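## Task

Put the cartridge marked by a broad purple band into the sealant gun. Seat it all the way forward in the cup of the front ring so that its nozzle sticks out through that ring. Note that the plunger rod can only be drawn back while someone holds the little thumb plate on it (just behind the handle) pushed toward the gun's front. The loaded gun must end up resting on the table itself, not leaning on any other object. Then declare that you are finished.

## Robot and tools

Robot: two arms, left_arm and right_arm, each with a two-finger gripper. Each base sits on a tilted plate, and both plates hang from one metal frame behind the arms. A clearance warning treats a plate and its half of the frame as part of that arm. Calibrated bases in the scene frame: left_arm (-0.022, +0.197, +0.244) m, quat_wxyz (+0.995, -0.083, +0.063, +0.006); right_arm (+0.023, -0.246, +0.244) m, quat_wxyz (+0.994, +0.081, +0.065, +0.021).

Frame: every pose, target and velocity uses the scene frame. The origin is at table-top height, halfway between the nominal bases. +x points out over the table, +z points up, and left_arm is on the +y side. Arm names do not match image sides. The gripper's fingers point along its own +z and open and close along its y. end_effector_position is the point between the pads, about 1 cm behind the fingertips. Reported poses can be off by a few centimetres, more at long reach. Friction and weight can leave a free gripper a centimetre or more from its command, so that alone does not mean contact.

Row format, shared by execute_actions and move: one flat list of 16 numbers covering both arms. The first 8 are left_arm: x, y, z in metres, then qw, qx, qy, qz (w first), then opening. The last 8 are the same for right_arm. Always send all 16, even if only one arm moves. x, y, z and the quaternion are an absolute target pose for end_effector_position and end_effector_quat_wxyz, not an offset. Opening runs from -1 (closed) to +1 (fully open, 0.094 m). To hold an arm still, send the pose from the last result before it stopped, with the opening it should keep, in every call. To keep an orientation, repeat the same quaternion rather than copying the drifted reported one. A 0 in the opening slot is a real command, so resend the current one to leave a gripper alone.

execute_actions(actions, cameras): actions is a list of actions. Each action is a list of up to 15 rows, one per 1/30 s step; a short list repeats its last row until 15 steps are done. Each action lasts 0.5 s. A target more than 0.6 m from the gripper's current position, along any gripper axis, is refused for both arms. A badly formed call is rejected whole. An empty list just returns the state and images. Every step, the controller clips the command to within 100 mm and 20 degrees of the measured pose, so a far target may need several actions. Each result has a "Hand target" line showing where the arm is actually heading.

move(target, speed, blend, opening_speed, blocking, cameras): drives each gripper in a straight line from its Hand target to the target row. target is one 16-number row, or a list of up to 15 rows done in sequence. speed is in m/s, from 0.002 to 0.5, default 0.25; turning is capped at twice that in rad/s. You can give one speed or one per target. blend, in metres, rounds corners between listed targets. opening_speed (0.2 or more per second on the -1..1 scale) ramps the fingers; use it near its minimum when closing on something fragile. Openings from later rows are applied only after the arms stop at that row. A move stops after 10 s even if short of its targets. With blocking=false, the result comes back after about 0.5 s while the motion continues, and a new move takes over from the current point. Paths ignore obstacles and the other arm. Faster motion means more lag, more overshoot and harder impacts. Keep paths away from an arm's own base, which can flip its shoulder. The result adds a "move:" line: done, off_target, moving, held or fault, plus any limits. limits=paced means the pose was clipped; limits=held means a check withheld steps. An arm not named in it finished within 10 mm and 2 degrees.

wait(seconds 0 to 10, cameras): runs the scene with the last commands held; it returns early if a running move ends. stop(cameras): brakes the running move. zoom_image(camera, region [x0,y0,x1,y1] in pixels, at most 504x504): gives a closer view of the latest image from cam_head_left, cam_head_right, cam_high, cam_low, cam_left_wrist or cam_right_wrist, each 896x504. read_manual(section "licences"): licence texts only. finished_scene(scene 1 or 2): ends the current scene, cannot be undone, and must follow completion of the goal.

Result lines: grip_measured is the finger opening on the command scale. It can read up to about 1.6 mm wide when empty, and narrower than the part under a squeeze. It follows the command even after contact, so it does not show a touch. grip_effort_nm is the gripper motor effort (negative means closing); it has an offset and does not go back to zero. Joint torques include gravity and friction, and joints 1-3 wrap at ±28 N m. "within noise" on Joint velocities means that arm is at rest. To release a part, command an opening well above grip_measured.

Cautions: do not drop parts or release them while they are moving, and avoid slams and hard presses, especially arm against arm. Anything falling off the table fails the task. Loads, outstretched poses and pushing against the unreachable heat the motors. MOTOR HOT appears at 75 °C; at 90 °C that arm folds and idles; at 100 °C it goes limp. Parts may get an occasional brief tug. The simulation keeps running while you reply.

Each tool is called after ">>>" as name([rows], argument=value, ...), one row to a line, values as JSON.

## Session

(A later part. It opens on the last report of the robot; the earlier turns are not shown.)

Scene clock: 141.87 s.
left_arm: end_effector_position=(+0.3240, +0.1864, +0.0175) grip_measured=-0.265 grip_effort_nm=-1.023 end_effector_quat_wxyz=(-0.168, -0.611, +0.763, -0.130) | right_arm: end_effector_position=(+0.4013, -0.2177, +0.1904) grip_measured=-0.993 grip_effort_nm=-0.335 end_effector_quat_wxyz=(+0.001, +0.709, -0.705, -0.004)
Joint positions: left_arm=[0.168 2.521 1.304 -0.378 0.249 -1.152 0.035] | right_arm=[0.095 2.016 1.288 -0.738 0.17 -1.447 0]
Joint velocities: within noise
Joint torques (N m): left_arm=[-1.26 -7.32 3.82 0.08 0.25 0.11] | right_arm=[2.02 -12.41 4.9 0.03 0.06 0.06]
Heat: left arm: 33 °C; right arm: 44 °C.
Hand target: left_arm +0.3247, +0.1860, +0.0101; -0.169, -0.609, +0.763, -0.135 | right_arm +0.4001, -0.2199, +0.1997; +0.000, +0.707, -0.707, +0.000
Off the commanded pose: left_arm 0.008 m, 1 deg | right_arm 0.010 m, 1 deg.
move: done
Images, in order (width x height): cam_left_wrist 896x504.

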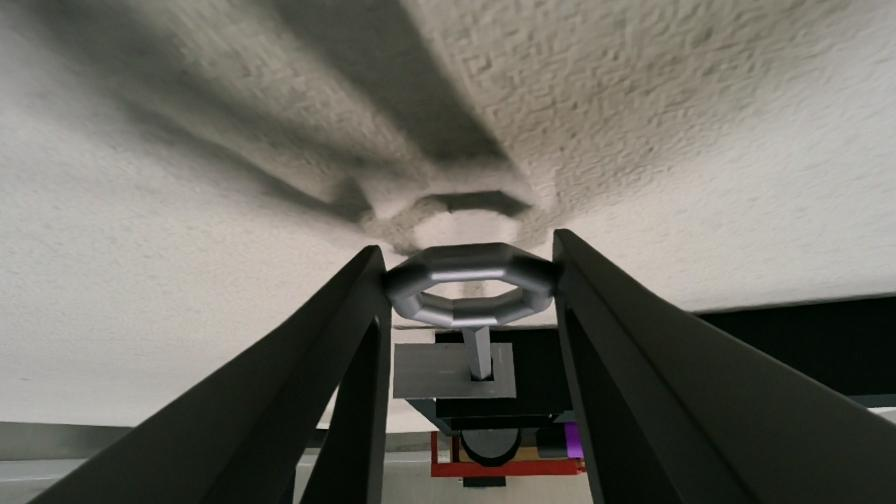

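>>> move([
  [0.325, 0.186, 0.010, -0.1691, -0.6091, 0.7630, -0.1350, -0.5, 0.32, 0.0, 0.22, 0.01165, 0.1109, 0.9883, 0.1039, -1],
  [0.325, 0.186, 0.010, -0.1691, -0.6091, 0.7630, -0.1350, -0.5, 0.289, 0.125, 0.14, 0.01165, 0.1109, 0.9883, 0.1039, -1],
], blend=0.03)

Scene clock: 151.77 s.
left_arm: end_effector_position=(+0.3240, +0.1864, +0.0175) grip_measured=-0.265 grip_effort_nm=-1.033 end_effector_quat_wxyz=(-0.168, -0.611, +0.763, -0.130) | right_arm: end_effector_position=(+0.2854, +0.1192, +0.1401) grip_measured=-0.993 grip_effort_nm=-0.339 end_effector_quat_wxyz=(+0.002, +0.110, +0.989, +0.102)
Joint positions: left_arm=[0.168 2.521 1.304 -0.378 0.249 -1.152 0.035] | right_arm=[0.892 2.445 1.483 -0.478 0.102 1.133 0]
Joint velocities: within noise
Joint torques (N m): left_arm=[-1.28 -7.24 4.1 0.08 0.25 0.14] | right_arm=[3.25 -10.48 7.27 0.63 0.08 0.05]
Heat: left arm: 34 °C; right arm: 44 °C.
Hand target: left_arm +0.3247, +0.1860, +0.0101; -0.169, -0.609, +0.763, -0.135 | right_arm +0.2890, +0.1250, +0.1402; +0.012, +0.111, +0.988, +0.104
Off the commanded pose: left_arm 0.008 m, 1 deg | right_arm 0.007 m, 1 deg.
move: done

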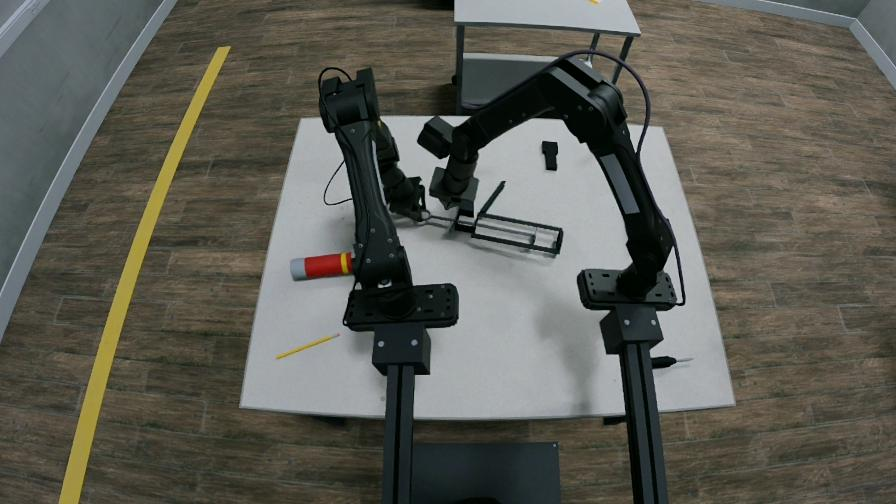

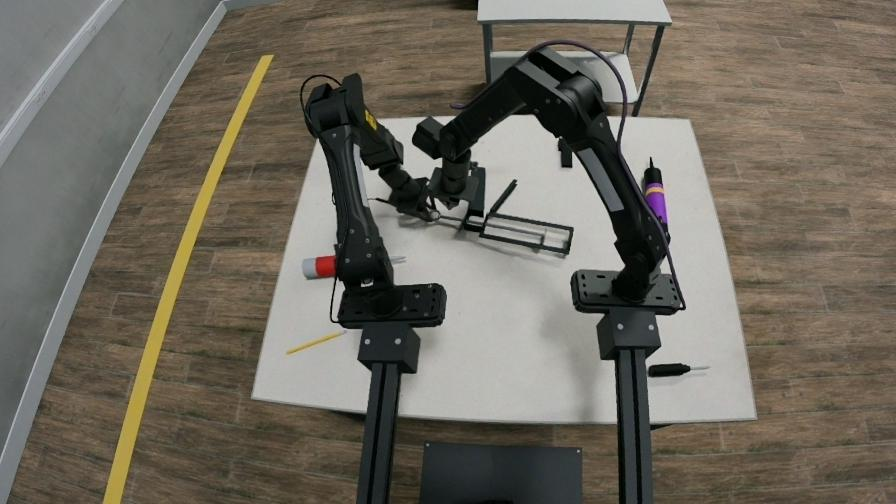

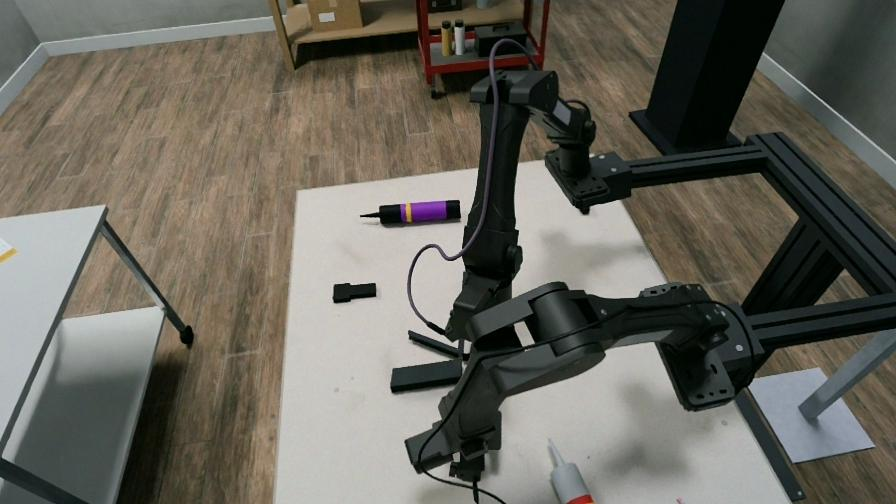

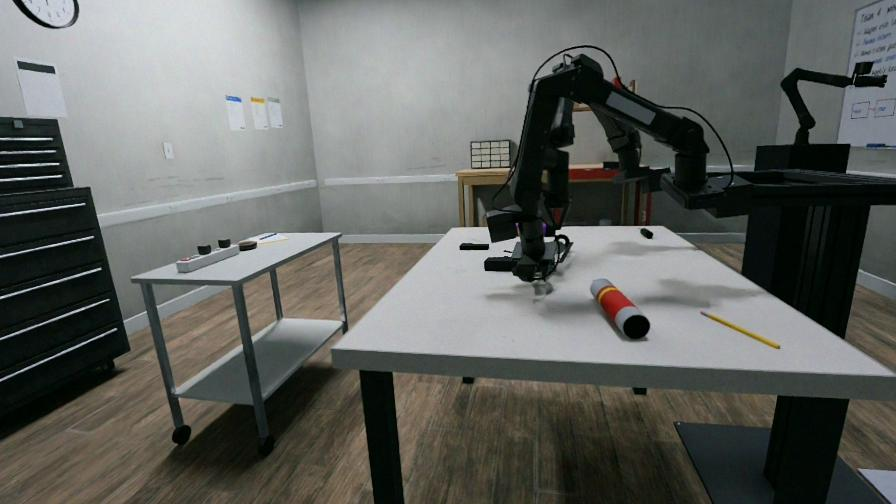

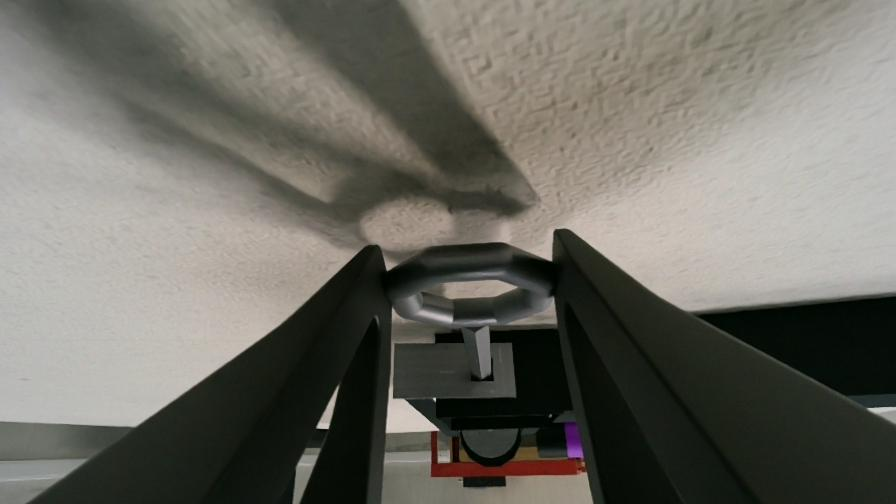

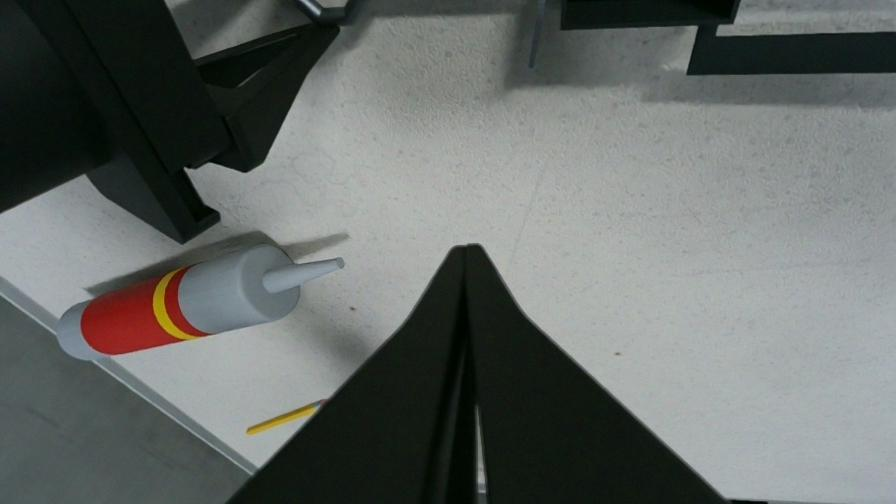

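>>> move([
  [0.325, 0.186, 0.010, -0.1691, -0.6091, 0.7630, -0.1350, -0.5, 0.302, 0.138, 0.065, 0.01165, 0.1109, 0.9883, 0.1039, -1],
], cameras=["cam_left_wrist","cam_right_wrist"], speed=0.15)

Scene clock: 160.40 s.
left_arm: end_effector_position=(+0.3240, +0.1864, +0.0175) grip_measured=-0.265 grip_effort_nm=-1.033 end_effector_quat_wxyz=(-0.168, -0.611, +0.763, -0.130) | right_arm: end_effector_position=(+0.2950, +0.1339, +0.0670) grip_measured=-0.993 grip_effort_nm=-0.339 end_effector_quat_wxyz=(+0.003, +0.111, +0.989, +0.099)
Joint positions: left_arm=[0.168 2.521 1.304 -0.378 0.249 -1.152 0.035] | right_arm=[0.862 2.684 1.615 -0.372 0.103 1.105 0]
Joint velocities: within noise
Joint torques (N m): left_arm=[-1.31 -7.28 4.12 0.09 0.24 0.16] | right_arm=[2.45 -11.28 6.68 0.74 0.05 -0.09]
Heat: left arm: 35 °C; right arm: 46 °C.
Hand target: left_arm +0.3247, +0.1860, +0.0101; -0.169, -0.609, +0.763, -0.135 | right_arm +0.3018, +0.1378, +0.0652; +0.012, +0.111, +0.988, +0.104
Off the commanded pose: left_arm 0.008 m, 1 deg | right_arm 0.008 m, 1 deg.
move: done
Images, in order (width x height): cam_left_wrist 896x504, cam_right_wrist 896x504.

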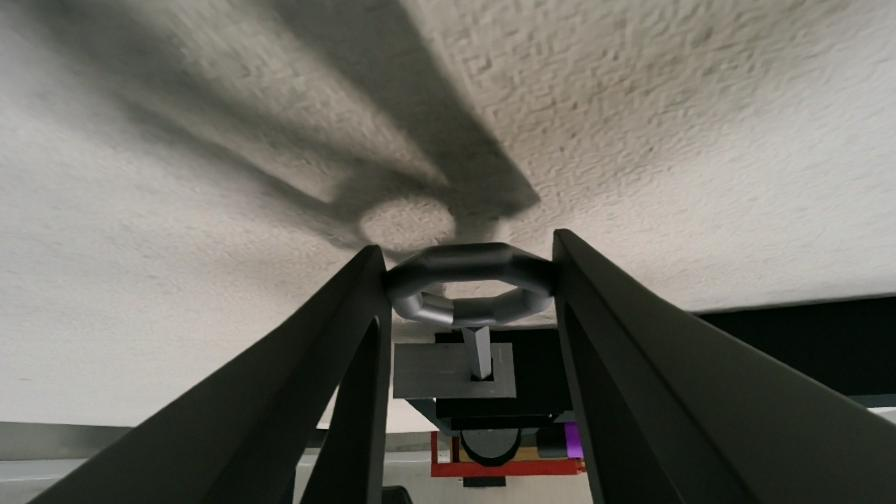

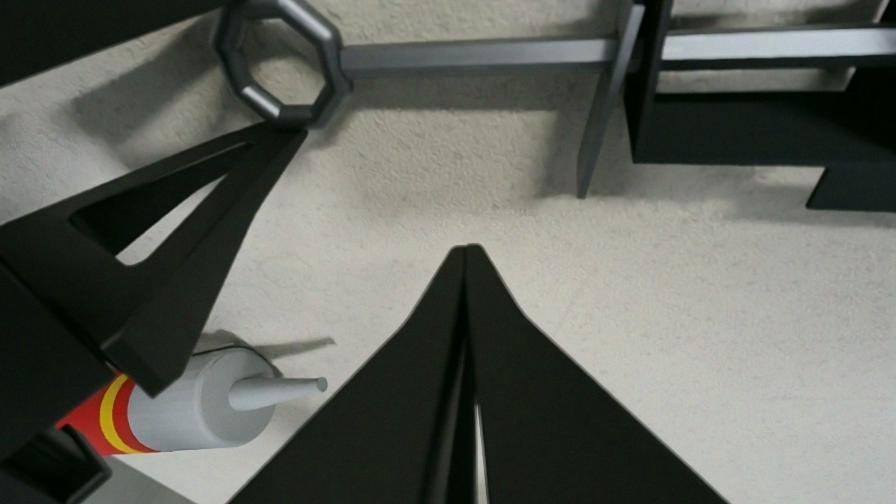

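>>> move([
  [0.325, 0.186, 0.010, -0.1691, -0.6091, 0.7630, -0.1350, -0.5, 0.312, 0.138, 0.032, 0.01165, 0.1109, 0.9883, 0.1039, -1],
], cameras=["cam_left_wrist","cam_right_wrist"], speed=0.1)

Scene clock: 168.97 s.
left_arm: end_effector_position=(+0.3240, +0.1864, +0.0175) grip_measured=-0.265 grip_effort_nm=-1.028 end_effector_quat_wxyz=(-0.168, -0.611, +0.763, -0.130) | right_arm: end_effector_position=(+0.3064, +0.1343, +0.0350) grip_measured=-0.993 grip_effort_nm=-0.339 end_effector_quat_wxyz=(+0.005, +0.111, +0.989, +0.098)
Joint positions: left_arm=[0.168 2.521 1.304 -0.378 0.249 -1.152 0.035] | right_arm=[0.829 2.789 1.69 -0.338 0.103 1.073 0]
Joint velocities: within noise
Joint torques (N m): left_arm=[-1.31 -7.19 3.92 0.11 0.22 0.14] | right_arm=[2.56 -11.44 6.45 0.73 0 -0.07]
Heat: left arm: 35 °C; right arm: 46 °C.
Hand target: left_arm +0.3247, +0.1860, +0.0101; -0.169, -0.609, +0.763, -0.135 | right_arm +0.3119, +0.1378, +0.0321; +0.012, +0.111, +0.988, +0.104
Off the commanded pose: left_arm 0.008 m, 1 deg | right_arm 0.007 m, 1 deg.
move: done
Images, in order (width x height): cam_left_wrist 896x504, cam_right_wrist 896x504.

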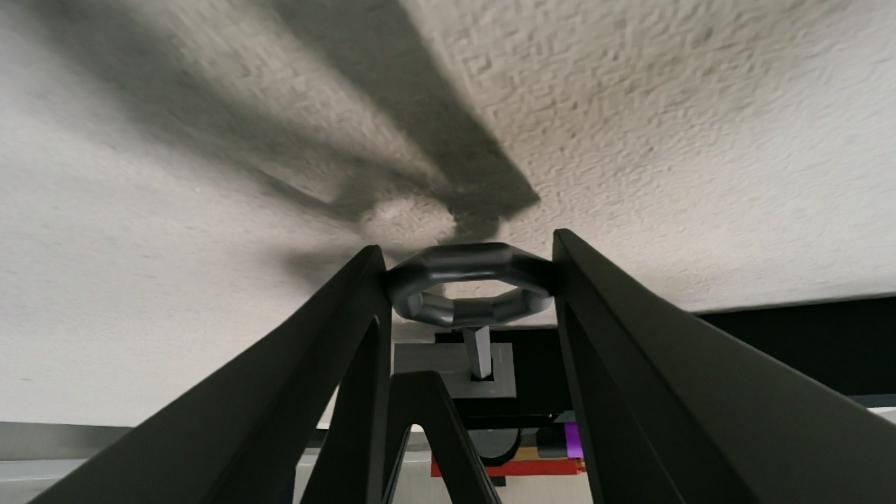

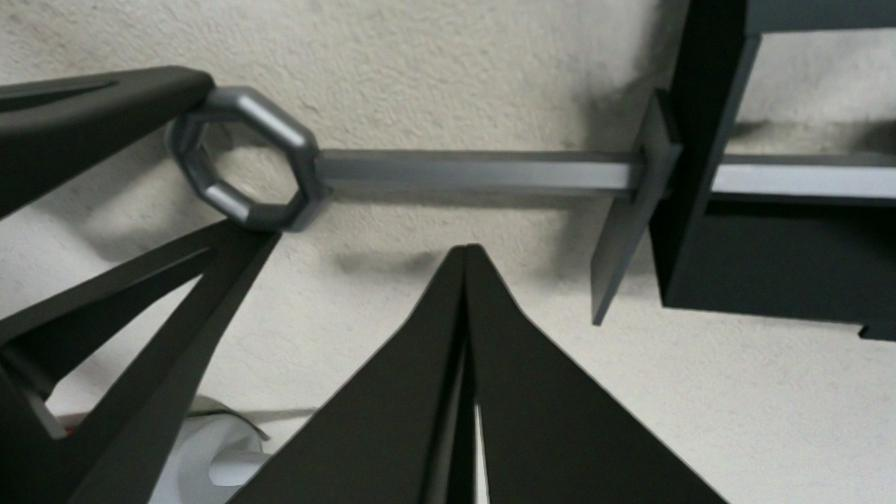

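>>> move([
  [0.325, 0.186, 0.010, -0.1691, -0.6091, 0.7630, -0.1350, -0.5, 0.309, 0.138, 0.020, 0.01165, 0.1109, 0.9883, 0.1039, -1],
], cameras=["cam_left_wrist","cam_right_wrist"], speed=0.1)

Scene clock: 174.07 s.
left_arm: end_effector_position=(+0.3240, +0.1864, +0.0175) grip_measured=-0.265 grip_effort_nm=-1.033 end_effector_quat_wxyz=(-0.168, -0.611, +0.763, -0.130) | right_arm: end_effector_position=(+0.3037, +0.1347, +0.0238) grip_measured=-0.993 grip_effort_nm=-0.339 end_effector_quat_wxyz=(+0.005, +0.111, +0.989, +0.099)
Joint positions: left_arm=[0.168 2.521 1.304 -0.378 0.249 -1.152 0.035] | right_arm=[0.829 2.819 1.696 -0.312 0.103 1.072 0]
Joint velocities: within noise
Joint torques (N m): left_arm=[-1.26 -7.13 3.95 0.07 0.25 0.15] | right_arm=[2.5 -11.22 6.41 0.72 0 -0.07]
Heat: left arm: 35 °C; right arm: 46 °C.
Hand target: left_arm +0.3247, +0.1860, +0.0101; -0.169, -0.609, +0.763, -0.135 | right_arm +0.3088, +0.1378, +0.0201; +0.012, +0.111, +0.988, +0.104
Off the commanded pose: left_arm 0.008 m, 1 deg | right_arm 0.007 m, 1 deg.
move: done
Images, in order (width x height): cam_left_wrist 896x504, cam_right_wrist 896x504.

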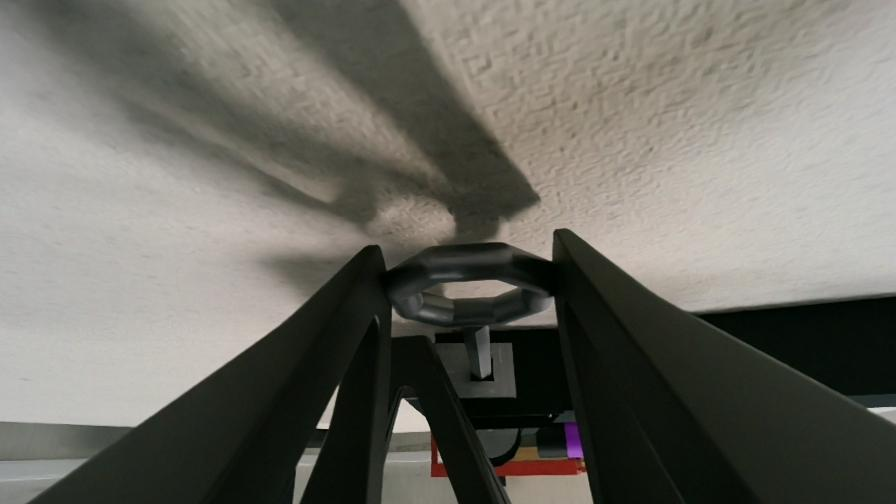

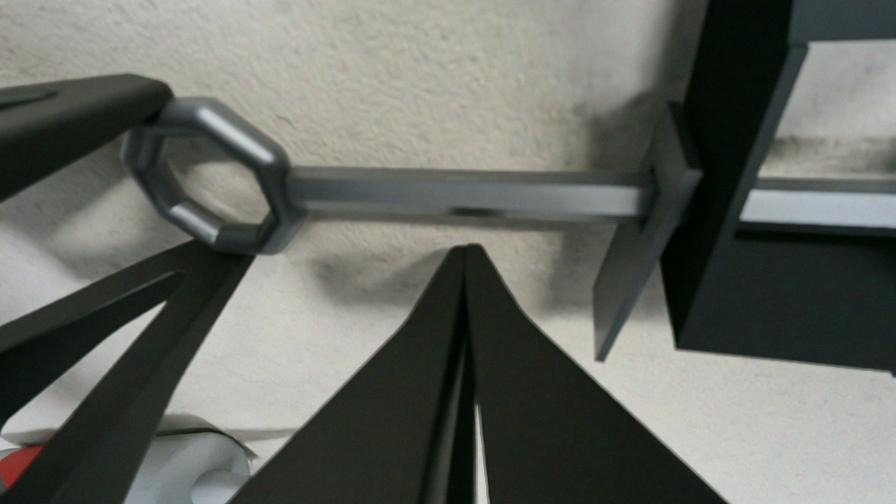

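>>> move([
  [0.325, 0.186, 0.010, -0.1691, -0.6091, 0.7630, -0.1350, -0.5, 0.303, 0.112, 0.020, 0.01165, 0.1109, 0.9883, 0.1039, -1],
], cameras=["cam_left_wrist","cam_right_wrist"], speed=0.05)

Scene clock: 180.60 s.
left_arm: end_effector_position=(+0.3240, +0.1861, +0.0176) grip_measured=-0.265 grip_effort_nm=-1.028 end_effector_quat_wxyz=(-0.168, -0.611, +0.762, -0.131) | right_arm: end_effector_position=(+0.2984, +0.1218, +0.0138) grip_measured=-0.993 grip_effort_nm=-0.335 end_effector_quat_wxyz=(+0.011, +0.109, +0.987, +0.114)
Joint positions: left_arm=[0.168 2.521 1.304 -0.378 0.251 -1.152 0.035] | right_arm=[0.812 2.798 1.578 -0.182 0.092 1.047 0]
Joint velocities: within noise
Joint torques (N m): left_arm=[-1.31 -7.2 3.97 0.09 0.23 0.15] | right_arm=[1.57 -14.72 2.96 0.36 0.04 -0.07]
Heat: left arm: 35 °C; right arm: 46 °C.
Hand target: left_arm +0.3247, +0.1860, +0.0102; -0.169, -0.609, +0.763, -0.135 | right_arm +0.3030, +0.1123, +0.0197; +0.012, +0.111, +0.988, +0.104
Off the commanded pose: left_arm 0.008 m, 1 deg | right_arm 0.012 m, 1 deg.
move: off_target (right_arm)
Images, in order (width x height): cam_left_wrist 896x504, cam_right_wrist 896x504.

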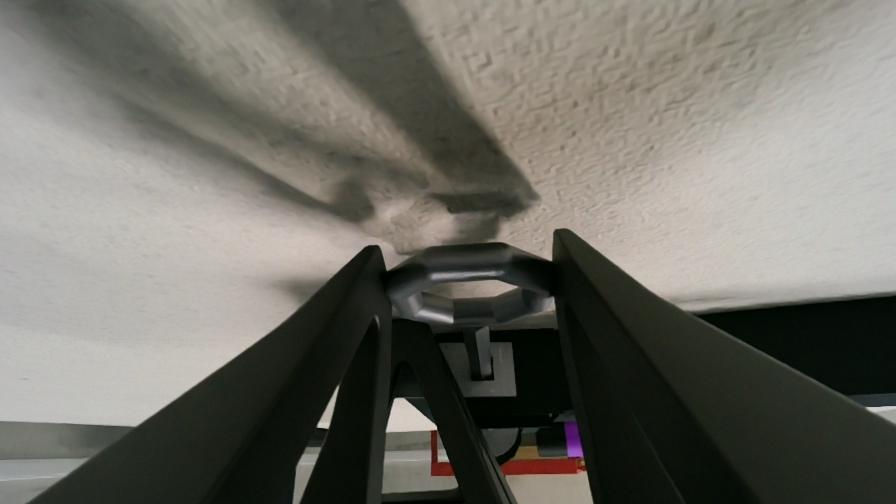

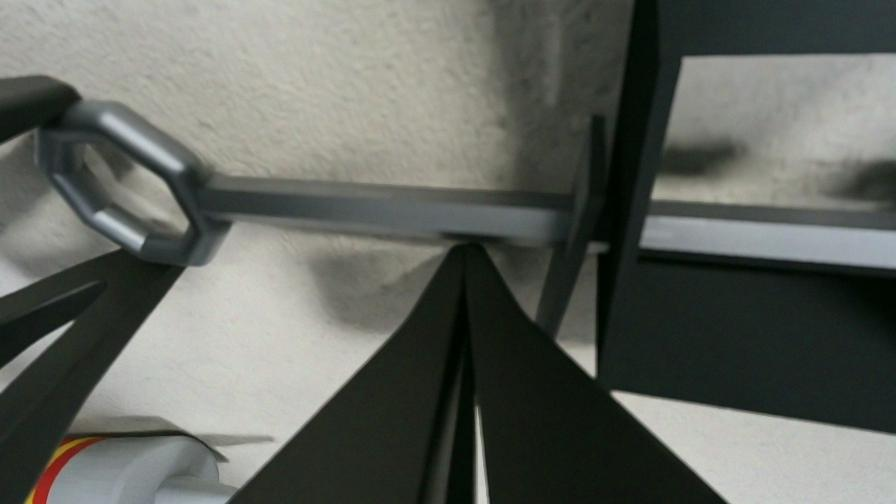

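>>> move([
  [0.325, 0.186, 0.010, -0.1691, -0.6091, 0.7630, -0.1350, -0.5, 0.302, 0.102, 0.026, 0.01165, 0.1109, 0.9883, 0.1039, -1],
], cameras=["cam_left_wrist","cam_right_wrist"], speed=0.05)

Scene clock: 184.80 s.
left_arm: end_effector_position=(+0.3236, +0.1845, +0.0175) grip_measured=-0.266 grip_effort_nm=-1.033 end_effector_quat_wxyz=(-0.171, -0.611, +0.761, -0.134) | right_arm: end_effector_position=(+0.2998, +0.1160, +0.0206) grip_measured=-0.993 grip_effort_nm=-0.335 end_effector_quat_wxyz=(+0.014, +0.110, +0.986, +0.122)
Joint positions: left_arm=[0.168 2.523 1.304 -0.378 0.259 -1.152 0.035] | right_arm=[0.801 2.759 1.522 -0.147 0.085 1.036 0]
Joint velocities: within noise
Joint torques (N m): left_arm=[-1.26 -7.35 4 0.07 0.17 0.15] | right_arm=[1.48 -14.6 2.63 0.24 0.1 -0.03]
Heat: left arm: 35 °C; right arm: 49 °C.
Hand target: left_arm +0.3248, +0.1859, +0.0102; -0.169, -0.609, +0.763, -0.135 | right_arm +0.3018, +0.1024, +0.0256; +0.011, +0.111, +0.988, +0.104
Off the commanded pose: left_arm 0.008 m, 0 deg | right_arm 0.015 m, 2 deg.
move: off_target (right_arm)
Images, in order (width x height): cam_left_wrist 896x504, cam_right_wrist 896x504.

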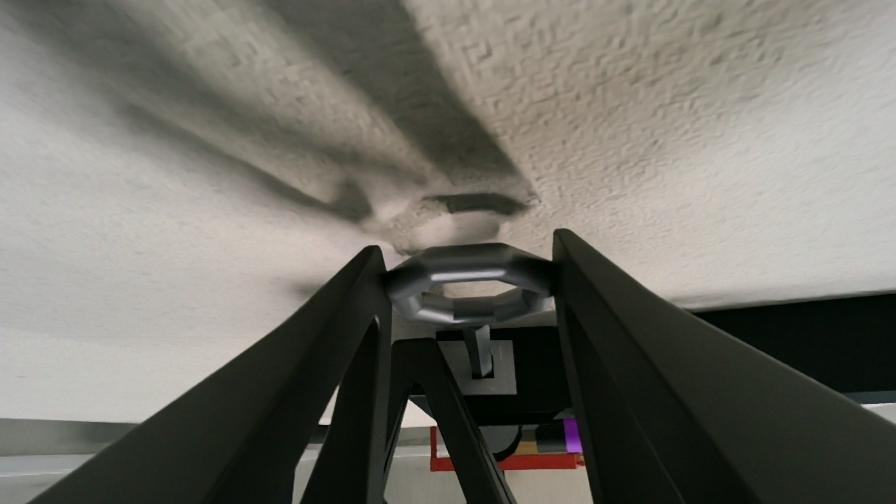

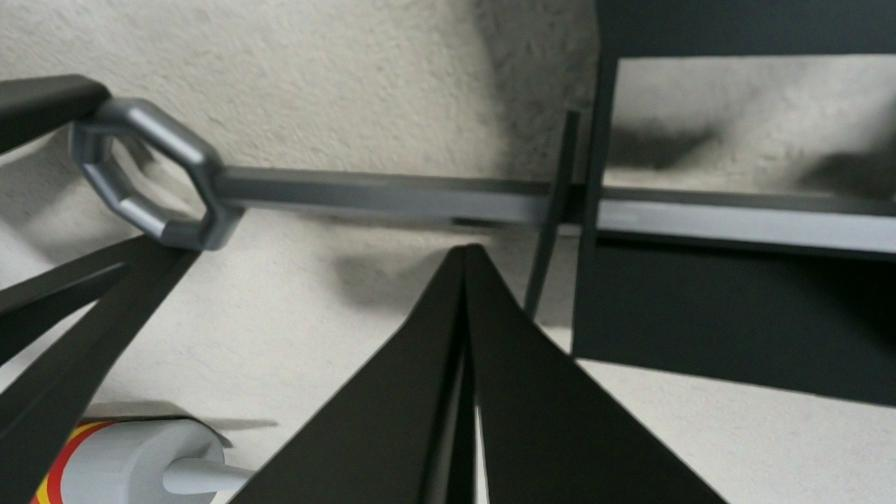

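>>> move([
  [0.3294, 0.2055, 0.010, -0.1691, -0.6091, 0.7630, -0.1350, -0.5, 0.302, 0.102, 0.026, 0.01165, 0.1109, 0.9883, 0.1039, -1],
], cameras=["cam_left_wrist","cam_right_wrist"], speed=0.04)

Scene clock: 189.07 s.
left_arm: end_effector_position=(+0.3243, +0.1911, +0.0173) grip_measured=-0.266 grip_effort_nm=-1.023 end_effector_quat_wxyz=(-0.184, -0.609, +0.758, -0.145) | right_arm: end_effector_position=(+0.3014, +0.1202, +0.0218) grip_measured=-0.993 grip_effort_nm=-0.335 end_effector_quat_wxyz=(+0.015, +0.110, +0.985, +0.132)
Joint positions: left_arm=[0.199 2.538 1.336 -0.418 0.29 -1.117 0.035] | right_arm=[0.801 2.759 1.522 -0.129 0.074 1.035 0]
Joint velocities: within noise
Joint torques (N m): left_arm=[0.23 -8.09 5.03 -0.06 -0.09 0.29] | right_arm=[1.55 -14.63 2.71 0.1 0.2 -0.1]
Heat: left arm: 35 °C; right arm: 51 °C.
Hand target: left_arm +0.3291, +0.2055, +0.0105; -0.169, -0.609, +0.763, -0.135 | right_arm +0.3019, +0.1026, +0.0256; +0.012, +0.111, +0.988, +0.105
Off the commanded pose: left_arm 0.017 m, 2 deg | right_arm 0.019 m, 3 deg.
move: off_target (left_arm, right_arm)
Images, in order (width x height): cam_left_wrist 896x504, cam_right_wrist 896x504.

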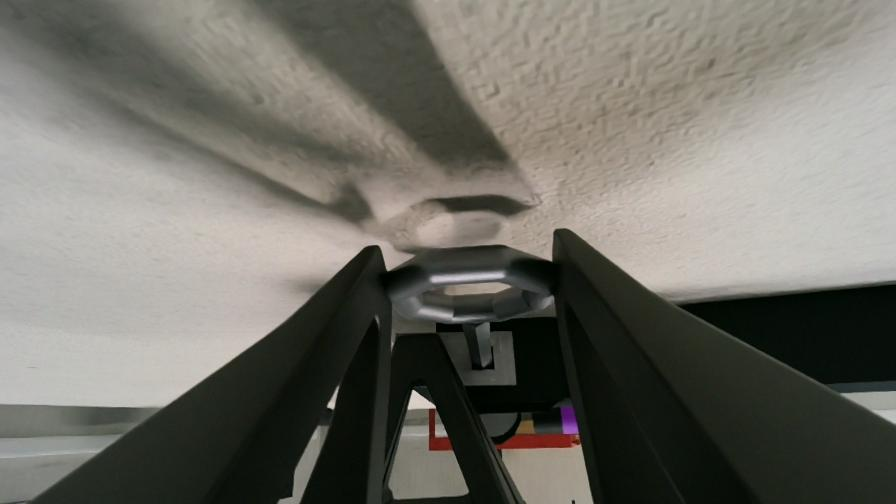

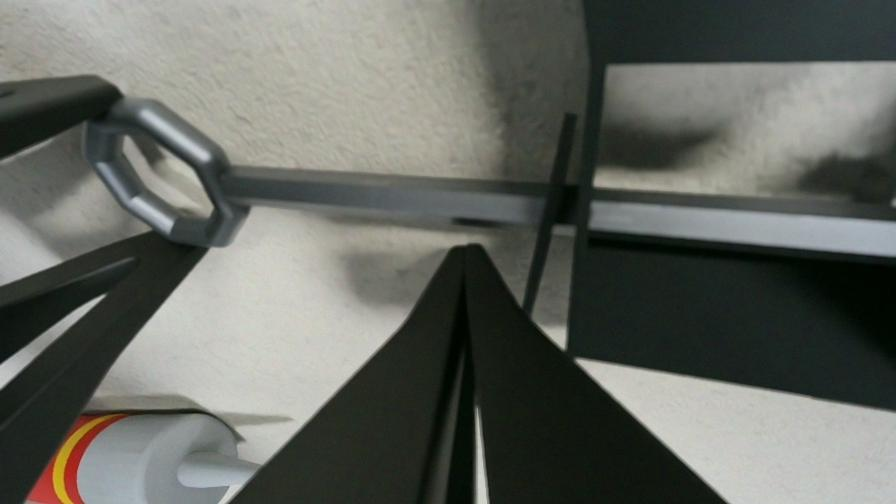

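>>> move([
  [0.3294, 0.2055, 0.010, -0.1691, -0.6091, 0.7630, -0.1350, -0.5, 0.298, 0.082, 0.026, 0.01165, 0.1109, 0.9883, 0.1039, -1],
], cameras=["cam_left_wrist","cam_right_wrist"], speed=0.04)

Scene clock: 195.20 s.
left_arm: end_effector_position=(+0.3241, +0.1910, +0.0172) grip_measured=-0.266 grip_effort_nm=-1.023 end_effector_quat_wxyz=(-0.184, -0.609, +0.758, -0.145) | right_arm: end_effector_position=(+0.3063, +0.1120, +0.0306) grip_measured=-0.993 grip_effort_nm=-0.335 end_effector_quat_wxyz=(+0.027, +0.111, +0.982, +0.152)
Joint positions: left_arm=[0.199 2.538 1.336 -0.418 0.29 -1.117 0.034] | right_arm=[0.781 2.705 1.429 -0.042 0.063 1.012 0]
Joint velocities: within noise
Joint torques (N m): left_arm=[0.14 -8.13 5.19 -0.07 -0.12 0.3] | right_arm=[1.03 -13.3 1.92 -0.08 0.24 -0.11]
Heat: left arm: 35 °C; right arm: 53 °C.
Hand target: left_arm +0.3289, +0.2055, +0.0104; -0.169, -0.609, +0.763, -0.135 | right_arm +0.2980, +0.0833, +0.0258; +0.012, +0.110, +0.988, +0.105
Off the commanded pose: left_arm 0.017 m, 2 deg | right_arm 0.031 m, 6 deg.
move: off_target (left_arm, right_arm)
Images, in order (width x height): cam_left_wrist 896x504, cam_right_wrist 896x504.

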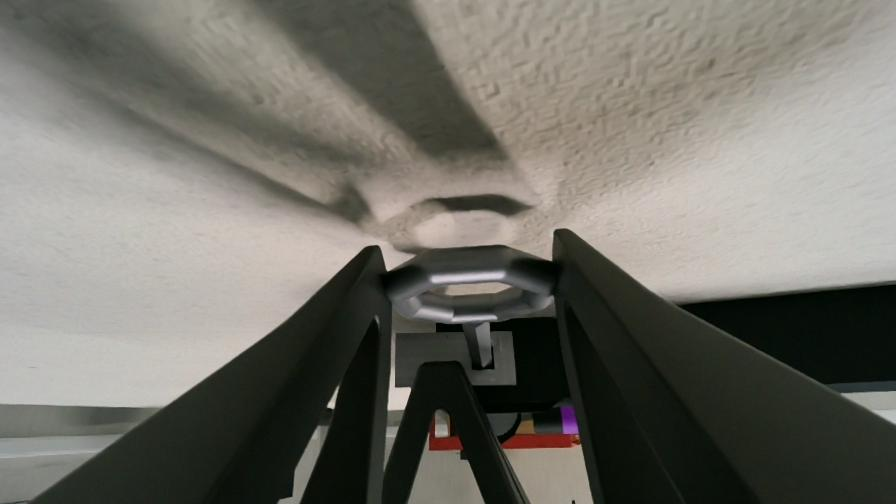

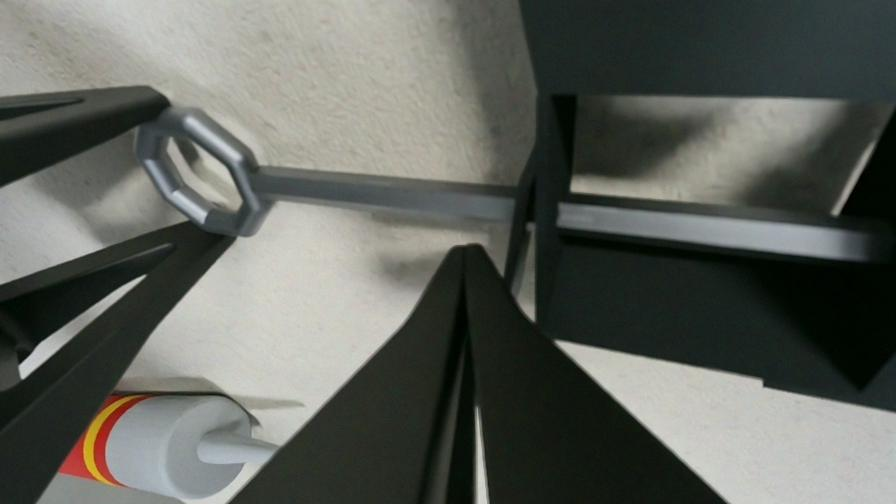

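>>> move([
  [0.327, 0.193, 0.010, -0.1691, -0.6091, 0.7630, -0.1350, -0.5, 0.311, 0.140, 0.035, 0.01165, 0.1109, 0.9883, 0.1039, -1],
  [0.327, 0.193, 0.010, -0.1691, -0.6091, 0.7630, -0.1350, -0.5, 0.310, 0.138, 0.022, 0.002, 0.1115, 0.9936, 0.0174, -1],
], cameras=["cam_left_wrist","cam_right_wrist","cam_high"], speed=0.06)

Scene clock: 209.83 s.
left_arm: end_effector_position=(+0.3239, +0.1916, +0.0169) grip_measured=-0.266 grip_effort_nm=-1.028 end_effector_quat_wxyz=(-0.184, -0.609, +0.758, -0.143) | right_arm: end_effector_position=(+0.3144, +0.1371, +0.0257) grip_measured=-0.993 grip_effort_nm=-0.335 end_effector_quat_wxyz=(-0.003, +0.117, +0.993, +0.029)
Joint positions: left_arm=[0.199 2.538 1.336 -0.418 0.287 -1.117 0.034] | right_arm=[0.841 2.929 1.986 -0.619 0.169 1.113 0]
Joint velocities: within noise
Joint torques (N m): left_arm=[-2.5 -8.25 2.82 0.19 -0.1 -0.01] | right_arm=[4.31 -11.89 7.12 0.13 0.18 0.02]
Heat: left arm: 36 °C; right arm: 49 °C.
Hand target: left_arm +0.3269, +0.1930, +0.0103; -0.170, -0.609, +0.763, -0.135 | right_arm +0.3100, +0.1380, +0.0222; +0.002, +0.111, +0.994, +0.018
Off the commanded pose: left_arm 0.008 m, 2 deg | right_arm 0.006 m, 2 deg.
move: done
Images, in order (width x height): cam_high 896x504, cam_left_wrist 896x504, cam_right_wrist 896x504.

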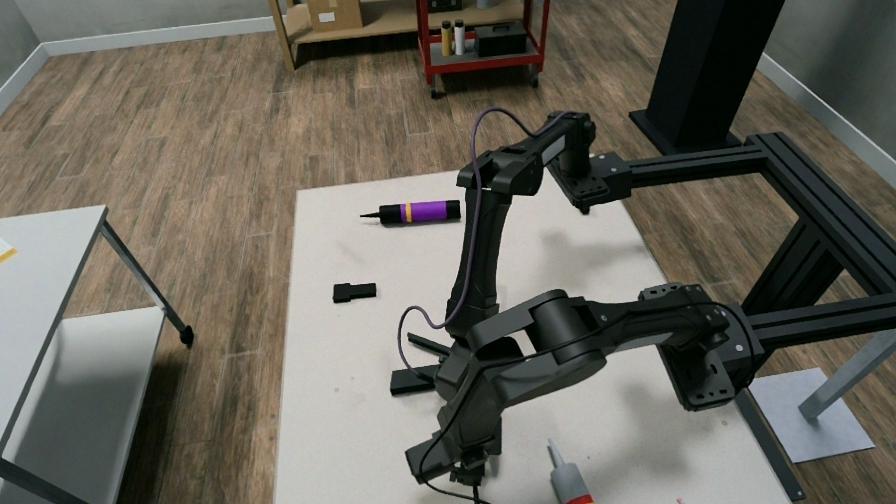

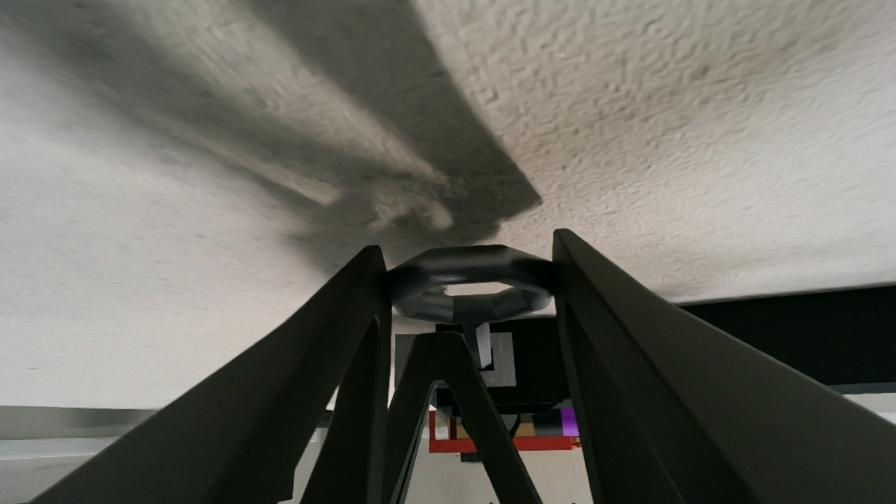

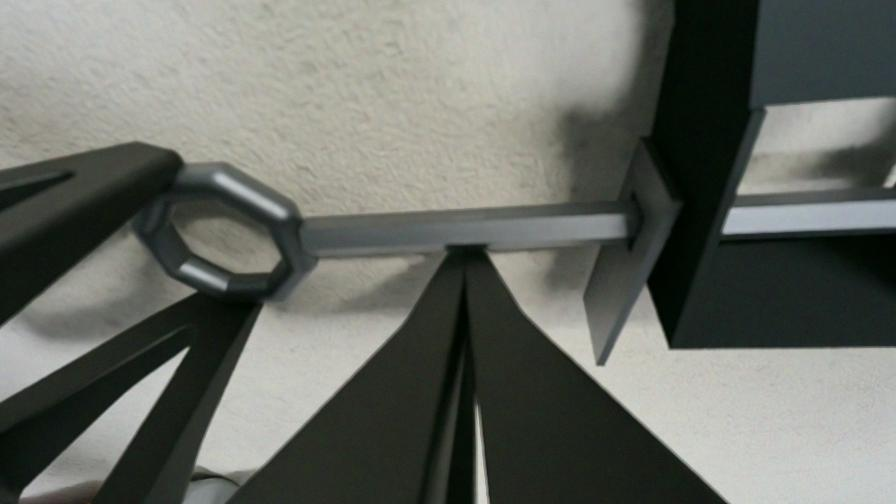

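>>> move([
  [0.327, 0.193, 0.010, -0.1691, -0.6091, 0.7630, -0.1350, -0.5, 0.300, 0.138, 0.022, 0.002, 0.1115, 0.9936, 0.0174, -1],
  [0.327, 0.193, 0.010, -0.1691, -0.6091, 0.7630, -0.1350, -0.5, 0.301, 0.136, 0.014, 0.002, 0.1115, 0.9936, 0.0174, -1],
], cameras=["cam_left_wrist","cam_right_wrist"], speed=0.06)

Scene clock: 213.73 s.
left_arm: end_effector_position=(+0.3239, +0.1916, +0.0169) grip_measured=-0.266 grip_effort_nm=-1.028 end_effector_quat_wxyz=(-0.184, -0.609, +0.758, -0.143) | right_arm: end_effector_position=(+0.3081, +0.1360, +0.0230) grip_measured=-0.993 grip_effort_nm=-0.330 end_effector_quat_wxyz=(-0.003, +0.118, +0.993, +0.025)
Joint positions: left_arm=[0.199 2.538 1.336 -0.418 0.287 -1.117 0.034] | right_arm=[0.85 2.929 1.968 -0.61 0.173 1.125 0]
Joint velocities: within noise
Joint torques (N m): left_arm=[-2.54 -8.4 2.8 0.19 -0.07 -0.04] | right_arm=[4.23 -11.67 4.89 0.46 0.14 0.04]
Heat: left arm: 36 °C; right arm: 49 °C.
Hand target: left_arm +0.3269, +0.1930, +0.0103; -0.170, -0.609, +0.763, -0.135 | right_arm +0.3010, +0.1357, +0.0143; +0.002, +0.111, +0.994, +0.017
Off the commanded pose: left_arm 0.008 m, 2 deg | right_arm 0.012 m, 1 deg.
move: off_target (right_arm)
Images, in order (width x height): cam_left_wrist 896x504, cam_right_wrist 896x504.

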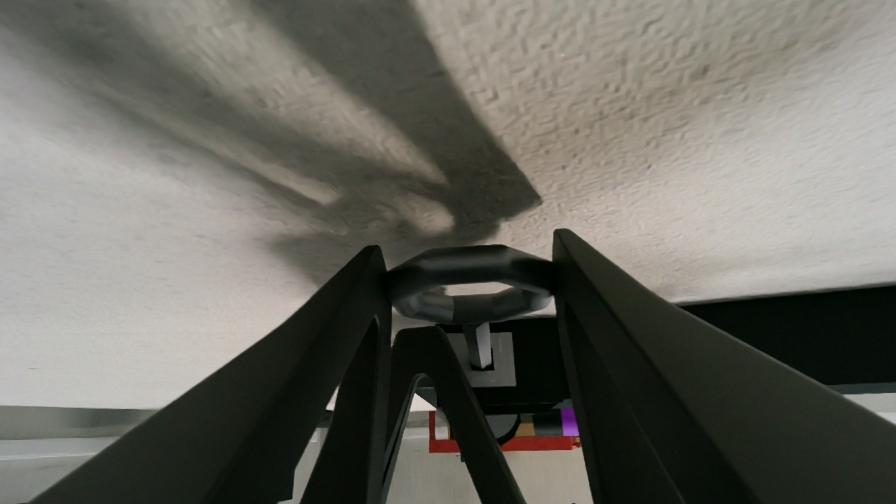

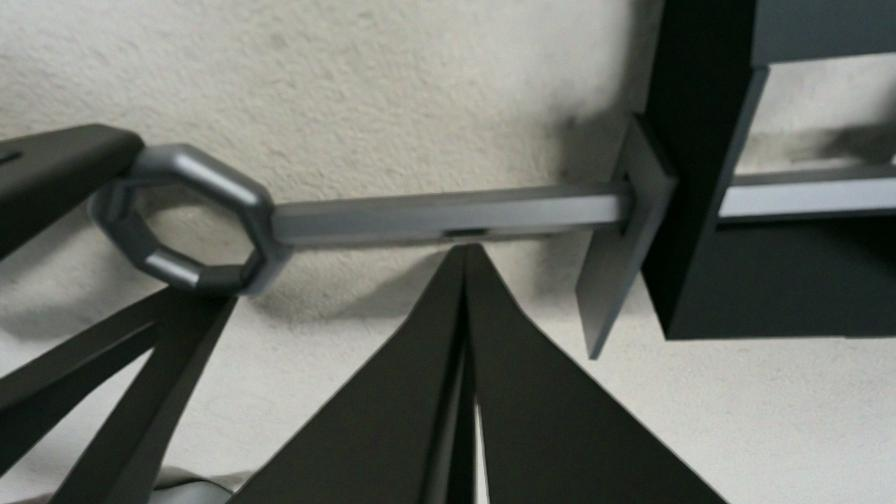

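>>> move([
  [0.327, 0.193, 0.010, -0.1691, -0.6091, 0.7630, -0.1350, -0.5, 0.294, 0.128, 0.012, 0.002, 0.1115, 0.9936, 0.0174, -1],
  [0.327, 0.193, 0.010, -0.1691, -0.6091, 0.7630, -0.1350, -0.5, 0.292, 0.110, 0.012, 0.002, 0.1115, 0.9936, 0.0174, -1],
], cameras=["cam_left_wrist","cam_right_wrist"], speed=0.06)

Scene clock: 217.73 s.
left_arm: end_effector_position=(+0.3239, +0.1916, +0.0169) grip_measured=-0.266 grip_effort_nm=-1.023 end_effector_quat_wxyz=(-0.184, -0.610, +0.758, -0.143) | right_arm: end_effector_position=(+0.2941, +0.1223, +0.0129) grip_measured=-0.993 grip_effort_nm=-0.330 end_effector_quat_wxyz=(+0.005, +0.113, +0.993, +0.034)
Joint positions: left_arm=[0.199 2.538 1.336 -0.418 0.287 -1.118 0.034] | right_arm=[0.852 2.879 1.791 -0.46 0.176 1.112 0]
Joint velocities: within noise
Joint torques (N m): left_arm=[-2.45 -8.34 2.73 0.19 -0.09 -0.06] | right_arm=[2.19 -13.61 2.89 0.15 0.1 0]
Heat: left arm: 36 °C; right arm: 48 °C.
Hand target: left_arm +0.3269, +0.1930, +0.0103; -0.170, -0.609, +0.763, -0.135 | right_arm +0.2920, +0.1102, +0.0120; +0.002, +0.111, +0.994, +0.017
Off the commanded pose: left_arm 0.008 m, 2 deg | right_arm 0.012 m, 2 deg.
move: off_target (right_arm)
Images, in order (width x height): cam_left_wrist 896x504, cam_right_wrist 896x504.

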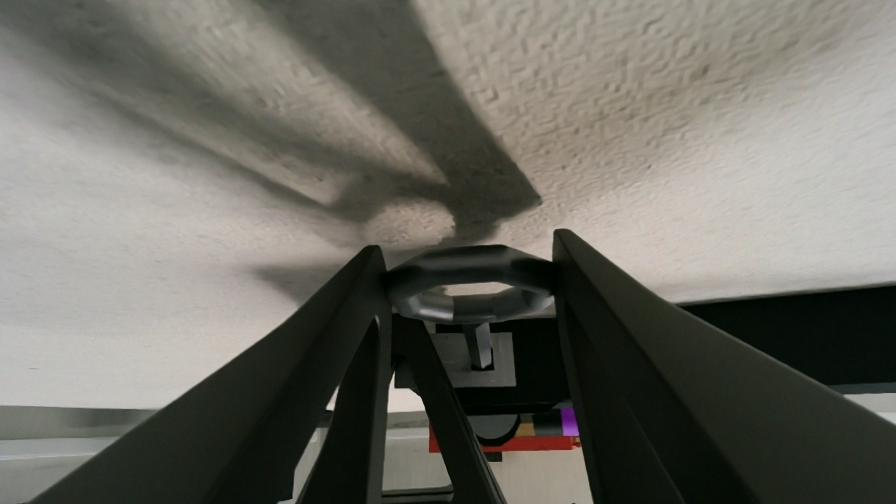

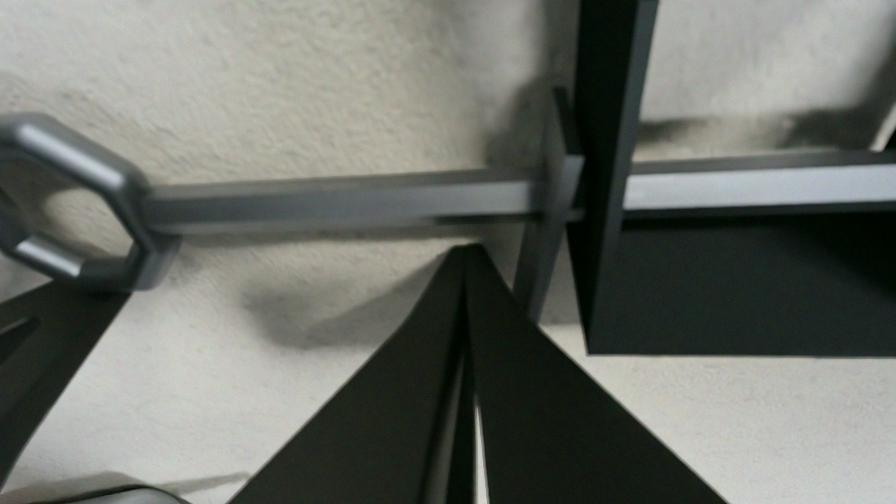

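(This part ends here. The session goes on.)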